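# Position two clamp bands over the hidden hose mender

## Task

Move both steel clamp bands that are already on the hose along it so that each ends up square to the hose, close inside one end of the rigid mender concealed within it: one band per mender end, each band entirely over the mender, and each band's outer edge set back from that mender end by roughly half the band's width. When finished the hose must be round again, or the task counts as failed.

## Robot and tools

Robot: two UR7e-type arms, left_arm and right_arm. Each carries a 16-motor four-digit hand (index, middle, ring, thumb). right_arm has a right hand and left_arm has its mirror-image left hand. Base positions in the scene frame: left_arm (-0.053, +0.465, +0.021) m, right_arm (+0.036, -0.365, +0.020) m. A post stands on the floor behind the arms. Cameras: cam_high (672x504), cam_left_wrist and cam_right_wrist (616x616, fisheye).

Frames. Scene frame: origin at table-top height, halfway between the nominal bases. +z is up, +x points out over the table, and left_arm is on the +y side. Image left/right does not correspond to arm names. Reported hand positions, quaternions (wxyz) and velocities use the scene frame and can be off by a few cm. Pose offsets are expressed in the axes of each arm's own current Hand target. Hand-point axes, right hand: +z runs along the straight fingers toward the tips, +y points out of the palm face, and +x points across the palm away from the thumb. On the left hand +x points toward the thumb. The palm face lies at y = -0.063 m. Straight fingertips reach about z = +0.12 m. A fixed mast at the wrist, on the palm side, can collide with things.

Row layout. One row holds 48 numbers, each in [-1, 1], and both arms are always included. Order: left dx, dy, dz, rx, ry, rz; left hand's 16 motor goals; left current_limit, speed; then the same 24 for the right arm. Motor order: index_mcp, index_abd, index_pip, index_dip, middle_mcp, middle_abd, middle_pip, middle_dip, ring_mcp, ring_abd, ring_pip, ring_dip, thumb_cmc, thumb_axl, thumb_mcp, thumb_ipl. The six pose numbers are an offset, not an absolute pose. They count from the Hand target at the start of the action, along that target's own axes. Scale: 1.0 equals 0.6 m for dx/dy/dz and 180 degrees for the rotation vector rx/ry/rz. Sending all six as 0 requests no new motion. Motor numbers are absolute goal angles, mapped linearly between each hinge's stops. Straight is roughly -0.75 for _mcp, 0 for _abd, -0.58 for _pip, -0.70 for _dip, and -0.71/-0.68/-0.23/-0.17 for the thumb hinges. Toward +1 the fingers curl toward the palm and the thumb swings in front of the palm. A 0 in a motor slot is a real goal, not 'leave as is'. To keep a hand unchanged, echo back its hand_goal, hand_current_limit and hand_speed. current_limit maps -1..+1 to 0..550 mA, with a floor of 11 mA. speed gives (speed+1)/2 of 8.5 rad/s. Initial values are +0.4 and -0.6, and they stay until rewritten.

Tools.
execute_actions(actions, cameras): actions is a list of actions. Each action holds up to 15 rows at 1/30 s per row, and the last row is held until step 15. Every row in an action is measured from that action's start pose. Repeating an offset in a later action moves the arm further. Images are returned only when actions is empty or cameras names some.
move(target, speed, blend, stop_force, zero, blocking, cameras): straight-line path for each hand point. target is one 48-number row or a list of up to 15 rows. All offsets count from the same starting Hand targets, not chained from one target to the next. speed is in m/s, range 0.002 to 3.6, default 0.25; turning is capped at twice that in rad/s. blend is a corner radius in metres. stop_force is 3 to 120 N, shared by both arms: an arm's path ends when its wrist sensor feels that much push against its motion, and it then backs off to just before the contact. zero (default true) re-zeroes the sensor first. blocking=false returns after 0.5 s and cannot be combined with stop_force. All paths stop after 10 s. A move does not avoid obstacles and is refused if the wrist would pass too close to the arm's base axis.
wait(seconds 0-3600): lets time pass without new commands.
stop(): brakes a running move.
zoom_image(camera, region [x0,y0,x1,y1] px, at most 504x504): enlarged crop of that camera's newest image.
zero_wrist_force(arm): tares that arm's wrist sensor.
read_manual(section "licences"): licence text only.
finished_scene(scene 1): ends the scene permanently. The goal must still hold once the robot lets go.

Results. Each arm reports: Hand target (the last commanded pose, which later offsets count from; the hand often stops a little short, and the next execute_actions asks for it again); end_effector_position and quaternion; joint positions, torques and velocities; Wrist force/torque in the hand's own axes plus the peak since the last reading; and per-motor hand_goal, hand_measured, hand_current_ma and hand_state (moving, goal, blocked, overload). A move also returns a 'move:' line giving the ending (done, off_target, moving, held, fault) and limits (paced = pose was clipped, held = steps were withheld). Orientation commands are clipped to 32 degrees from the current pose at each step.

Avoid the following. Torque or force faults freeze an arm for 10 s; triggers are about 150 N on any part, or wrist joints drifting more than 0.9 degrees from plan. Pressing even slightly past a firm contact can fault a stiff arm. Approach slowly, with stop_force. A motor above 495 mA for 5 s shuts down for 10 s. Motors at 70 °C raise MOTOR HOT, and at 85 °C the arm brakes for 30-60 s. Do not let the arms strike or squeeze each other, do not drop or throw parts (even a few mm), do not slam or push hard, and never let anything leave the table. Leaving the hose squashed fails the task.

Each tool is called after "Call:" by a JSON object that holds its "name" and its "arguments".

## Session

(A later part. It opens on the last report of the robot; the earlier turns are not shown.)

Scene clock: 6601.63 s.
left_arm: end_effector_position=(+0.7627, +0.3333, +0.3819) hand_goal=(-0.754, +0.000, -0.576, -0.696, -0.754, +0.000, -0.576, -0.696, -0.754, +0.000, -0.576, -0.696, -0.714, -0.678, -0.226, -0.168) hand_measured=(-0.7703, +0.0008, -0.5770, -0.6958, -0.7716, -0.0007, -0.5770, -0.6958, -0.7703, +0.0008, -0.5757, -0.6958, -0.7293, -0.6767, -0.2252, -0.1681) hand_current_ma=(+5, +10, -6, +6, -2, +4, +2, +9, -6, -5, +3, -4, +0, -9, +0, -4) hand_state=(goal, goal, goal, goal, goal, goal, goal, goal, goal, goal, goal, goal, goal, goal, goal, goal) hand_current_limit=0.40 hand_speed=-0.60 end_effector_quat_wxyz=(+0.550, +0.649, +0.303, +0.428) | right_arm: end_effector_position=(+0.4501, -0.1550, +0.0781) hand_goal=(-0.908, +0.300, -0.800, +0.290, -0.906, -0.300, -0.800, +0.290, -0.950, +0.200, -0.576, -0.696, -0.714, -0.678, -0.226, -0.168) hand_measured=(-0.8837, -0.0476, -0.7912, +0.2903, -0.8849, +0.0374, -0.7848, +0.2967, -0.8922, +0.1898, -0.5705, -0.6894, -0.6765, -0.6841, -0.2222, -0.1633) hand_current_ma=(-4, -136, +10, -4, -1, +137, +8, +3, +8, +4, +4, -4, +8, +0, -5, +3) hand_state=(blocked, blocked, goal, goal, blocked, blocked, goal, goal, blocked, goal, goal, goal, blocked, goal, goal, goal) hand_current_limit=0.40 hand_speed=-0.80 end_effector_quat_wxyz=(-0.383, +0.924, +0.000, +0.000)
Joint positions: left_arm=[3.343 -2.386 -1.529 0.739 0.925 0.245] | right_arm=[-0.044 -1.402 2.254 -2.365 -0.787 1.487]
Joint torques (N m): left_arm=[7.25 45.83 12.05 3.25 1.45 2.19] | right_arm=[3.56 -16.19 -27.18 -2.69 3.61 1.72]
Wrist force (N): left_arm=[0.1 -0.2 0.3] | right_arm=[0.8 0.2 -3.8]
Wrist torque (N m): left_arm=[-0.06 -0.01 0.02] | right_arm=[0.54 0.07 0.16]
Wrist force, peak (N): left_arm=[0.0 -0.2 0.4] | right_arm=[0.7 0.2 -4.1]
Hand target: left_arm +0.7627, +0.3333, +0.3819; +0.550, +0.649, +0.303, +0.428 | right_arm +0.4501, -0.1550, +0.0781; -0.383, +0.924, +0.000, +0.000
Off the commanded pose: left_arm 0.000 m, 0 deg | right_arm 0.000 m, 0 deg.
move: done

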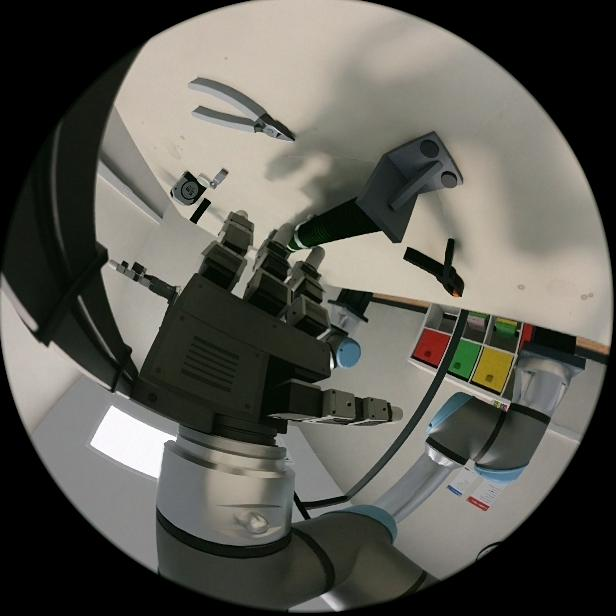

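Call:
{"name": "move", "arguments": {"target": [[0,0,0,0,0,0,-0.754,0,-0.576,-0.696,-0.754,0,-0.576,-0.696,-0.754,0,-0.576,-0.696,-0.714,-0.678,-0.226,-0.168,0.4,-0.6,0,-0.00059,0.00059,0,0,0,-0.908,0.3,-0.8,0.29,-0.906,-0.3,-0.8,0.29,-0.95,0.2,-0.576,-0.696,-0.714,-0.678,-0.226,-0.168,0.4,-0.8]], "speed": 0.005, "cameras": ["cam_right_wrist"]}}

Call:
{"name": "zoom_image", "arguments": {"camera": "cam_right_wrist", "region": [280, 225, 310, 255]}}

Scene clock: 6624.23 s.
left_arm: end_effector_position=(+0.7627, +0.3333, +0.3819) hand_goal=(-0.754, +0.000, -0.576, -0.696, -0.754, +0.000, -0.576, -0.696, -0.754, +0.000, -0.576, -0.696, -0.714, -0.678, -0.226, -0.168) hand_measured=(-0.7691, -0.0007, -0.5770, -0.6958, -0.7716, -0.0007, -0.5770, -0.6958, -0.7716, -0.0007, -0.5770, -0.6971, -0.7293, -0.6777, -0.2262, -0.1672) hand_current_ma=(+8, +9, -2, +9, -5, +5, -1, +7, -2, -6, +1, -6, -2, -8, +4, -2) hand_state=(goal, goal, goal, goal, goal, goal, goal, goal, goal, goal, goal, goal, goal, goal, goal, goal) hand_current_limit=0.40 hand_speed=-0.60 end_effector_quat_wxyz=(+0.550, +0.649, +0.303, +0.428) | right_arm: end_effector_position=(+0.4501, -0.1545, +0.0781) hand_goal=(-0.908, +0.300, -0.800, +0.290, -0.906, -0.300, -0.800, +0.290, -0.950, +0.200, -0.576, -0.696, -0.714, -0.678, -0.226, -0.168) hand_measured=(-0.8825, -0.0476, -0.7912, +0.2916, -0.8849, +0.0360, -0.7861, +0.2967, -0.8922, +0.1898, -0.5718, -0.6881, -0.6765, -0.6830, -0.2232, -0.1624) hand_current_ma=(-5, -137, +5, -5, -3, +137, +8, -1, +4, +3, +3, -3, +12, +3, -7, +5) hand_state=(blocked, blocked, goal, goal, blocked, blocked, goal, goal, blocked, goal, goal, goal, blocked, goal, goal, goal) hand_current_limit=0.40 hand_speed=-0.80 end_effector_quat_wxyz=(-0.383, +0.924, +0.000, +0.000)
Joint positions: left_arm=[3.343 -2.386 -1.529 0.739 0.925 0.245] | right_arm=[-0.043 -1.402 2.254 -2.366 -0.787 1.488]
Joint torques (N m): left_arm=[7.33 45.33 12.04 3.24 1.42 2.28] | right_arm=[9.92 -15.61 -30.12 -2.16 3.34 1.94]
Wrist force (N): left_arm=[0.3 -0.1 0.4] | right_arm=[1.5 0.6 -3.2]
Wrist torque (N m): left_arm=[-0.04 -0.02 0.03] | right_arm=[0.55 0.06 0.17]
Wrist force, peak (N): left_arm=[0.2 -0.4 0.3] | right_arm=[0.8 -0.3 -5.1]
Hand target: left_arm +0.7627, +0.3333, +0.3819; +0.550, +0.649, +0.303, +0.428 | right_arm +0.4501, -0.1545, +0.0781; -0.383, +0.924, +0.000, +0.000
Off the commanded pose: left_arm 0.000 m, 0 deg | right_arm 0.000 m, 0 deg.
move: done

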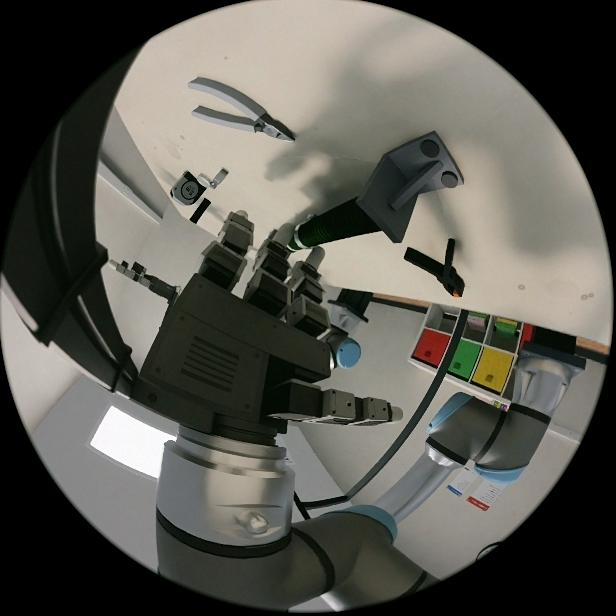

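Scaled by 16.800 from the camera's image (finer frame: 880x880).

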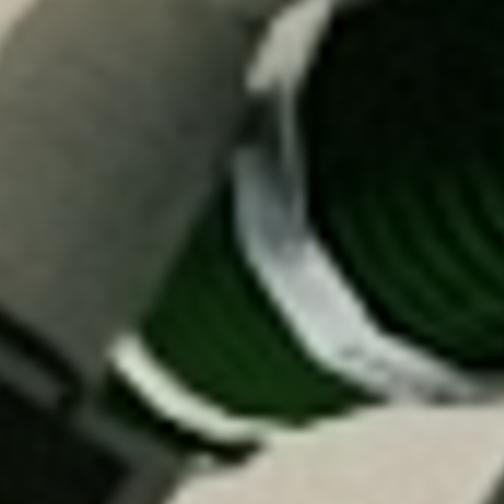

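Call:
{"name": "move", "arguments": {"target": [[0,0,0,0,0,0,-0.754,0,-0.576,-0.696,-0.754,0,-0.576,-0.696,-0.754,0,-0.576,-0.696,-0.714,-0.678,-0.226,-0.168,0.4,-0.6,0,0,0,0,0,0,-0.908,-0.16,-0.8,0.29,-0.906,0.16,-0.8,0.29,-0.95,0.2,-0.576,-0.696,-0.714,-0.678,-0.226,-0.168,0.4,-0.8],[0,0,0,0,0,0,-0.754,0,-0.576,-0.696,-0.754,0,-0.576,-0.696,-0.754,0,-0.576,-0.696,-0.714,-0.678,-0.226,-0.168,0.4,-0.6,0,-0.0825,-0.0825,0,0,0,-0.908,-0.16,-0.8,0.29,-0.906,0.16,-0.8,0.29,-0.95,0.2,-0.576,-0.696,-0.714,-0.678,-0.226,-0.168,0.4,-0.8],[0,0,0,0,0,0,-0.754,0,-0.576,-0.696,-0.754,0,-0.576,-0.696,-0.754,0,-0.576,-0.696,-0.714,-0.678,-0.226,-0.168,0.4,-0.6,-0.1333,-0.0825,-0.0825,0,0,0,-0.908,-0.16,-0.8,0.29,-0.906,0.16,-0.8,0.29,-0.95,0.2,-0.576,-0.696,-0.714,-0.678,-0.226,-0.168,0.4,-0.8]], "speed": [0.04,0.05,0.12], "cameras": ["cam_high"]}}

Call:
{"name": "zoom_image", "arguments": {"camera": "cam_high", "region": [345, 225, 415, 285]}}

Call:
{"name": "zoom_image", "arguments": {"camera": "cam_high", "region": [354, 244, 374, 264]}}

Call:
{"name": "zoom_image", "arguments": {"camera": "cam_high", "region": [380, 256, 400, 276]}}

Scene clock: 6650.50 s.
left_arm: end_effector_position=(+0.7627, +0.3333, +0.3819) hand_goal=(-0.754, +0.000, -0.576, -0.696, -0.754, +0.000, -0.576, -0.696, -0.754, +0.000, -0.576, -0.696, -0.714, -0.678, -0.226, -0.168) hand_measured=(-0.7691, +0.0008, -0.5770, -0.6958, -0.7716, +0.0008, -0.5770, -0.6958, -0.7716, -0.0007, -0.5770, -0.6958, -0.7293, -0.6777, -0.2252, -0.1681) hand_current_ma=(+6, +6, -4, +7, -2, +5, +2, +9, +4, -3, +7, -4, -5, -8, +0, -6) hand_state=(goal, goal, goal, goal, goal, goal, goal, goal, goal, goal, goal, goal, goal, goal, goal, goal) hand_current_limit=0.40 hand_speed=-0.60 end_effector_quat_wxyz=(+0.550, +0.649, +0.303, +0.428) | right_arm: end_effector_position=(+0.3701, -0.1546, +0.1480) hand_goal=(-0.908, -0.160, -0.800, +0.290, -0.906, +0.160, -0.800, +0.290, -0.950, +0.200, -0.576, -0.696, -0.714, -0.678, -0.226, -0.168) hand_measured=(-0.8825, -0.1457, -0.7912, +0.2916, -0.8849, +0.1488, -0.7861, +0.2954, -0.8922, +0.1913, -0.5705, -0.6881, -0.6753, -0.6841, -0.2232, -0.1633) hand_current_ma=(-7, -1, +7, -6, -5, +4, +9, +0, +8, +4, +2, -1, +10, +5, -6, +4) hand_state=(blocked, goal, goal, goal, blocked, goal, goal, goal, blocked, goal, goal, goal, blocked, goal, goal, goal) hand_current_limit=0.40 hand_speed=-0.80 end_effector_quat_wxyz=(-0.383, +0.924, +0.000, +0.000)
Joint positions: left_arm=[3.343 -2.386 -1.529 0.739 0.925 0.245] | right_arm=[-0.056 -1.746 2.353 -2.107 -0.788 1.469]
Joint torques (N m): left_arm=[7.29 45.83 11.98 3.29 1.37 2.19] | right_arm=[3.38 -15.52 -29.03 -3.91 1.48 0.53]
Wrist force (N): left_arm=[-0.2 0.0 0.3] | right_arm=[0.3 0.9 -2.0]
Wrist torque (N m): left_arm=[-0.04 0.03 -0.01] | right_arm=[0.44 0.04 0.25]
Wrist force, peak (N): left_arm=[0.1 0.1 0.5] | right_arm=[0.7 -0.1 -4.5]
Hand target: left_arm +0.7627, +0.3333, +0.3819; +0.550, +0.649, +0.303, +0.428 | right_arm +0.3701, -0.1545, +0.1480; -0.383, +0.924, +0.000, +0.000
Off the commanded pose: left_arm 0.000 m, 0 deg | right_arm 0.000 m, 0 deg.
move: done

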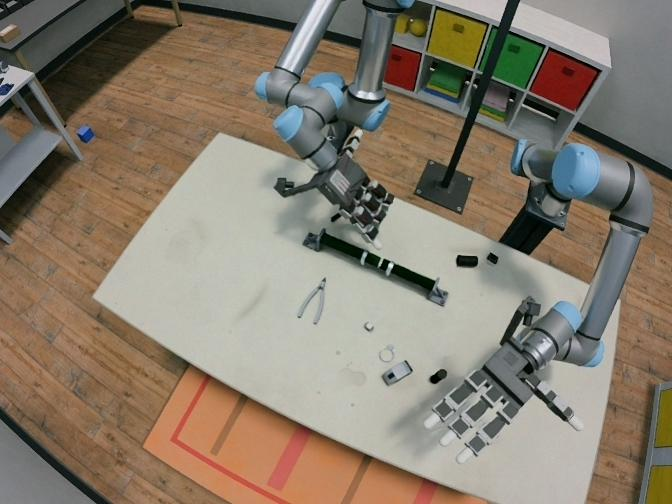

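Scaled by 7.200 from the camera's image (finer frame: 960x720).

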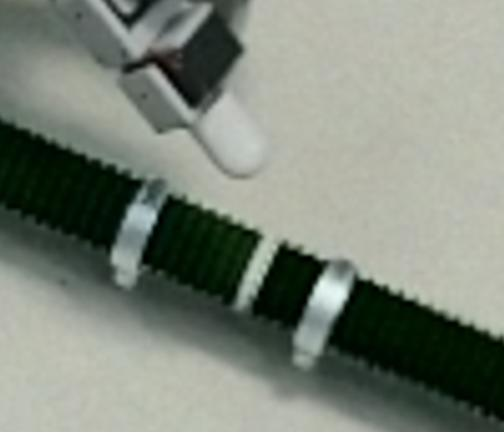

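Scaled by 25.200 from the camera's image (finer frame: 960x720).

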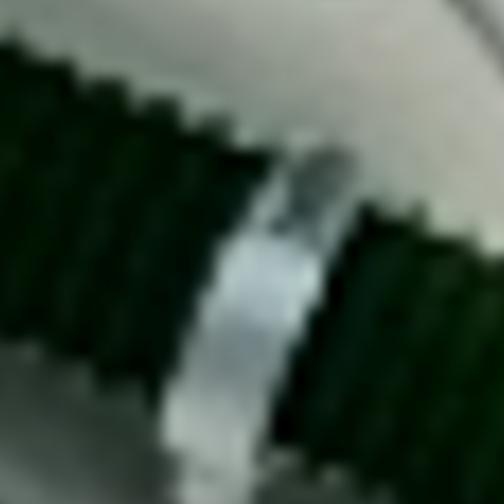

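Scaled by 25.200 from the camera's image (finer frame: 960x720).

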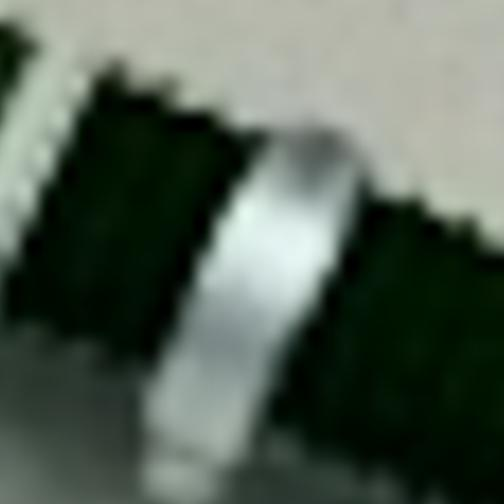

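Call:
{"name": "move", "arguments": {"target": [[0,0,0,0,0,0,-0.754,0,-0.576,-0.696,-0.754,0,-0.576,-0.696,-0.754,0,-0.576,-0.696,-0.714,-0.678,-0.226,-0.168,0.4,-0.6,0,-0.11785,-0.11785,0,0,0,-0.908,-0.16,-0.8,0.29,-0.906,0.16,-0.8,0.29,-0.95,0.2,-0.576,-0.696,-0.714,-0.678,-0.226,-0.168,0.4,-0.8]], "speed": 0.12, "cameras": ["cam_high", "cam_right_wrist"]}}

Call:
{"name": "zoom_image", "arguments": {"camera": "cam_high", "region": [295, 195, 455, 315]}}

Call:
{"name": "zoom_image", "arguments": {"camera": "cam_right_wrist", "region": [230, 150, 450, 310]}}

Call:
{"name": "zoom_image", "arguments": {"camera": "cam_high", "region": [345, 225, 415, 285]}}

Scene clock: 6679.07 s.
left_arm: end_effector_position=(+0.7627, +0.3333, +0.3819) hand_goal=(-0.754, +0.000, -0.576, -0.696, -0.754, +0.000, -0.576, -0.696, -0.754, +0.000, -0.576, -0.696, -0.714, -0.678, -0.226, -0.168) hand_measured=(-0.7691, +0.0008, -0.5770, -0.6958, -0.7716, -0.0007, -0.5770, -0.6958, -0.7716, +0.0008, -0.5757, -0.6958, -0.7293, -0.6777, -0.2252, -0.1681) hand_current_ma=(+14, +8, -3, +9, -1, +6, +0, +13, +0, -3, +0, -6, -9, -9, +4, -10) hand_state=(goal, goal, goal, goal, goal, goal, goal, goal, goal, goal, goal, goal, goal, goal, goal, goal) hand_current_limit=0.40 hand_speed=-0.60 end_effector_quat_wxyz=(+0.550, +0.649, +0.303, +0.428) | right_arm: end_effector_position=(+0.3700, -0.1545, +0.2480) hand_goal=(-0.908, -0.160, -0.800, +0.290, -0.906, +0.160, -0.800, +0.290, -0.950, +0.200, -0.576, -0.696, -0.714, -0.678, -0.226, -0.168) hand_measured=(-0.8825, -0.1457, -0.7900, +0.2916, -0.8837, +0.1488, -0.7861, +0.2967, -0.8934, +0.1898, -0.5718, -0.6894, -0.6753, -0.6830, -0.2232, -0.1624) hand_current_ma=(-4, +4, +7, -8, -3, +4, +9, +3, +8, +5, +3, -1, +10, +5, -7, +3) hand_state=(blocked, goal, goal, goal, blocked, goal, goal, goal, blocked, goal, goal, goal, blocked, goal, goal, goal) hand_current_limit=0.40 hand_speed=-0.80 end_effector_quat_wxyz=(-0.383, +0.924, +0.000, +0.000)
Joint positions: left_arm=[3.343 -2.386 -1.529 0.739 0.925 0.245] | right_arm=[-0.056 -1.878 2.163 -1.785 -0.788 1.469]
Joint torques (N m): left_arm=[7.06 45.89 11.68 3.3 1.33 2.22] | right_arm=[-5.76 -2.32 -13.05 -1.84 3.34 -0.96]
Wrist force (N): left_arm=[0.1 0.0 0.0] | right_arm=[0.2 0.9 -2.1]
Wrist torque (N m): left_arm=[-0.01 -0.01 0.01] | right_arm=[0.46 0.05 0.25]
Wrist force, peak (N): left_arm=[0.4 -0.2 0.5] | right_arm=[0.3 0.0 -2.9]
Hand target: left_arm +0.7627, +0.3333, +0.3819; +0.550, +0.649, +0.303, +0.428 | right_arm +0.3700, -0.1545, +0.2480; -0.383, +0.924, +0.000, +0.000
Off the commanded pose: left_arm 0.000 m, 0 deg | right_arm 0.000 m, 0 deg.
move: done

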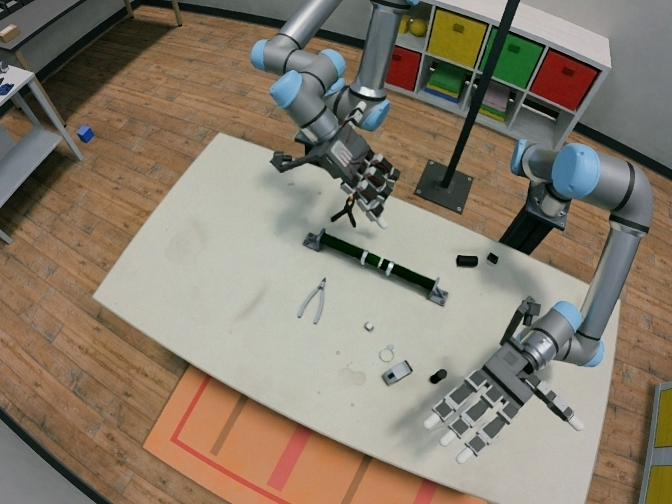

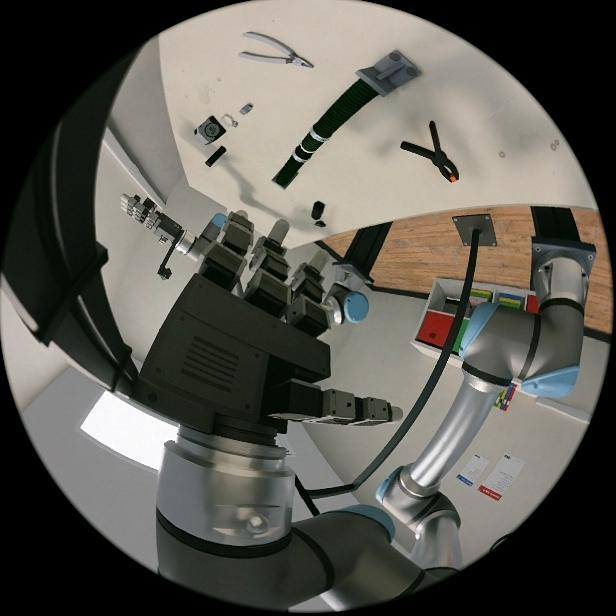

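Scaled by 3.150 from the camera's image (finer frame: 960x720).

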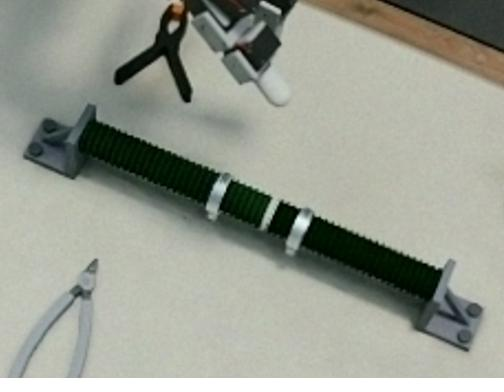

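Scaled by 2.291 from the camera's image (finer frame: 880x880).

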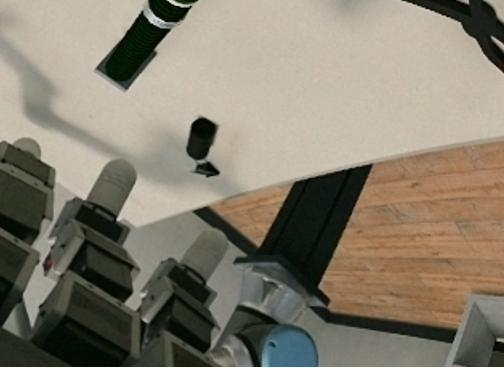

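Scaled by 7.200 from the camera's image (finer frame: 960x720).

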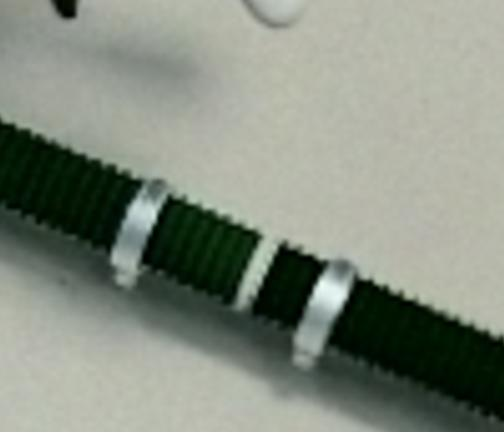

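Call:
{"name": "zoom_image", "arguments": {"camera": "cam_high", "region": [380, 256, 400, 276]}}

Call:
{"name": "zoom_image", "arguments": {"camera": "cam_high", "region": [370, 250, 390, 270]}}

Call:
{"name": "zoom_image", "arguments": {"camera": "cam_high", "region": [354, 246, 374, 266]}}

Scaled by 25.200 from the camera's image (finer frame: 960x720).

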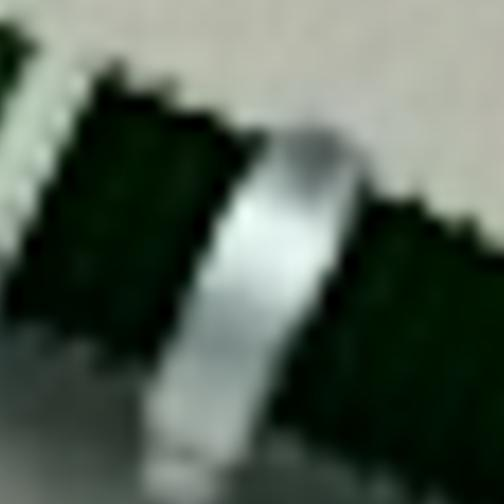

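Scaled by 25.200 from the camera's image (finer frame: 960x720).

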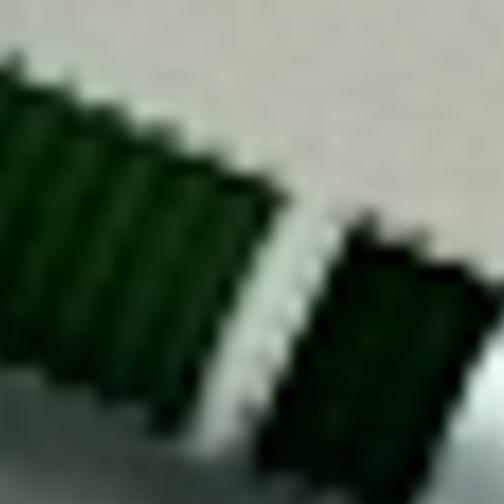

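Scaled by 25.200 from the camera's image (finer frame: 960x720).

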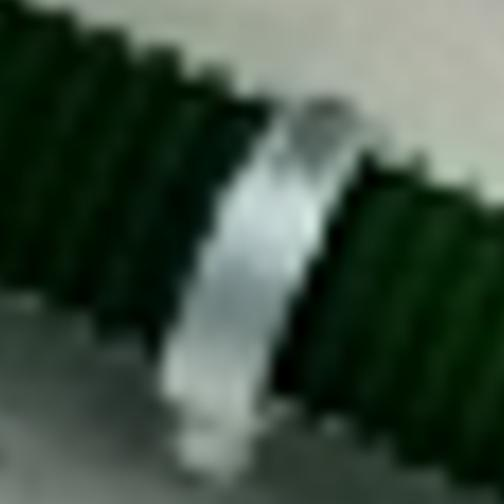

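Call:
{"name": "finished_scene", "arguments": {}}

The scene is finished: the task was done.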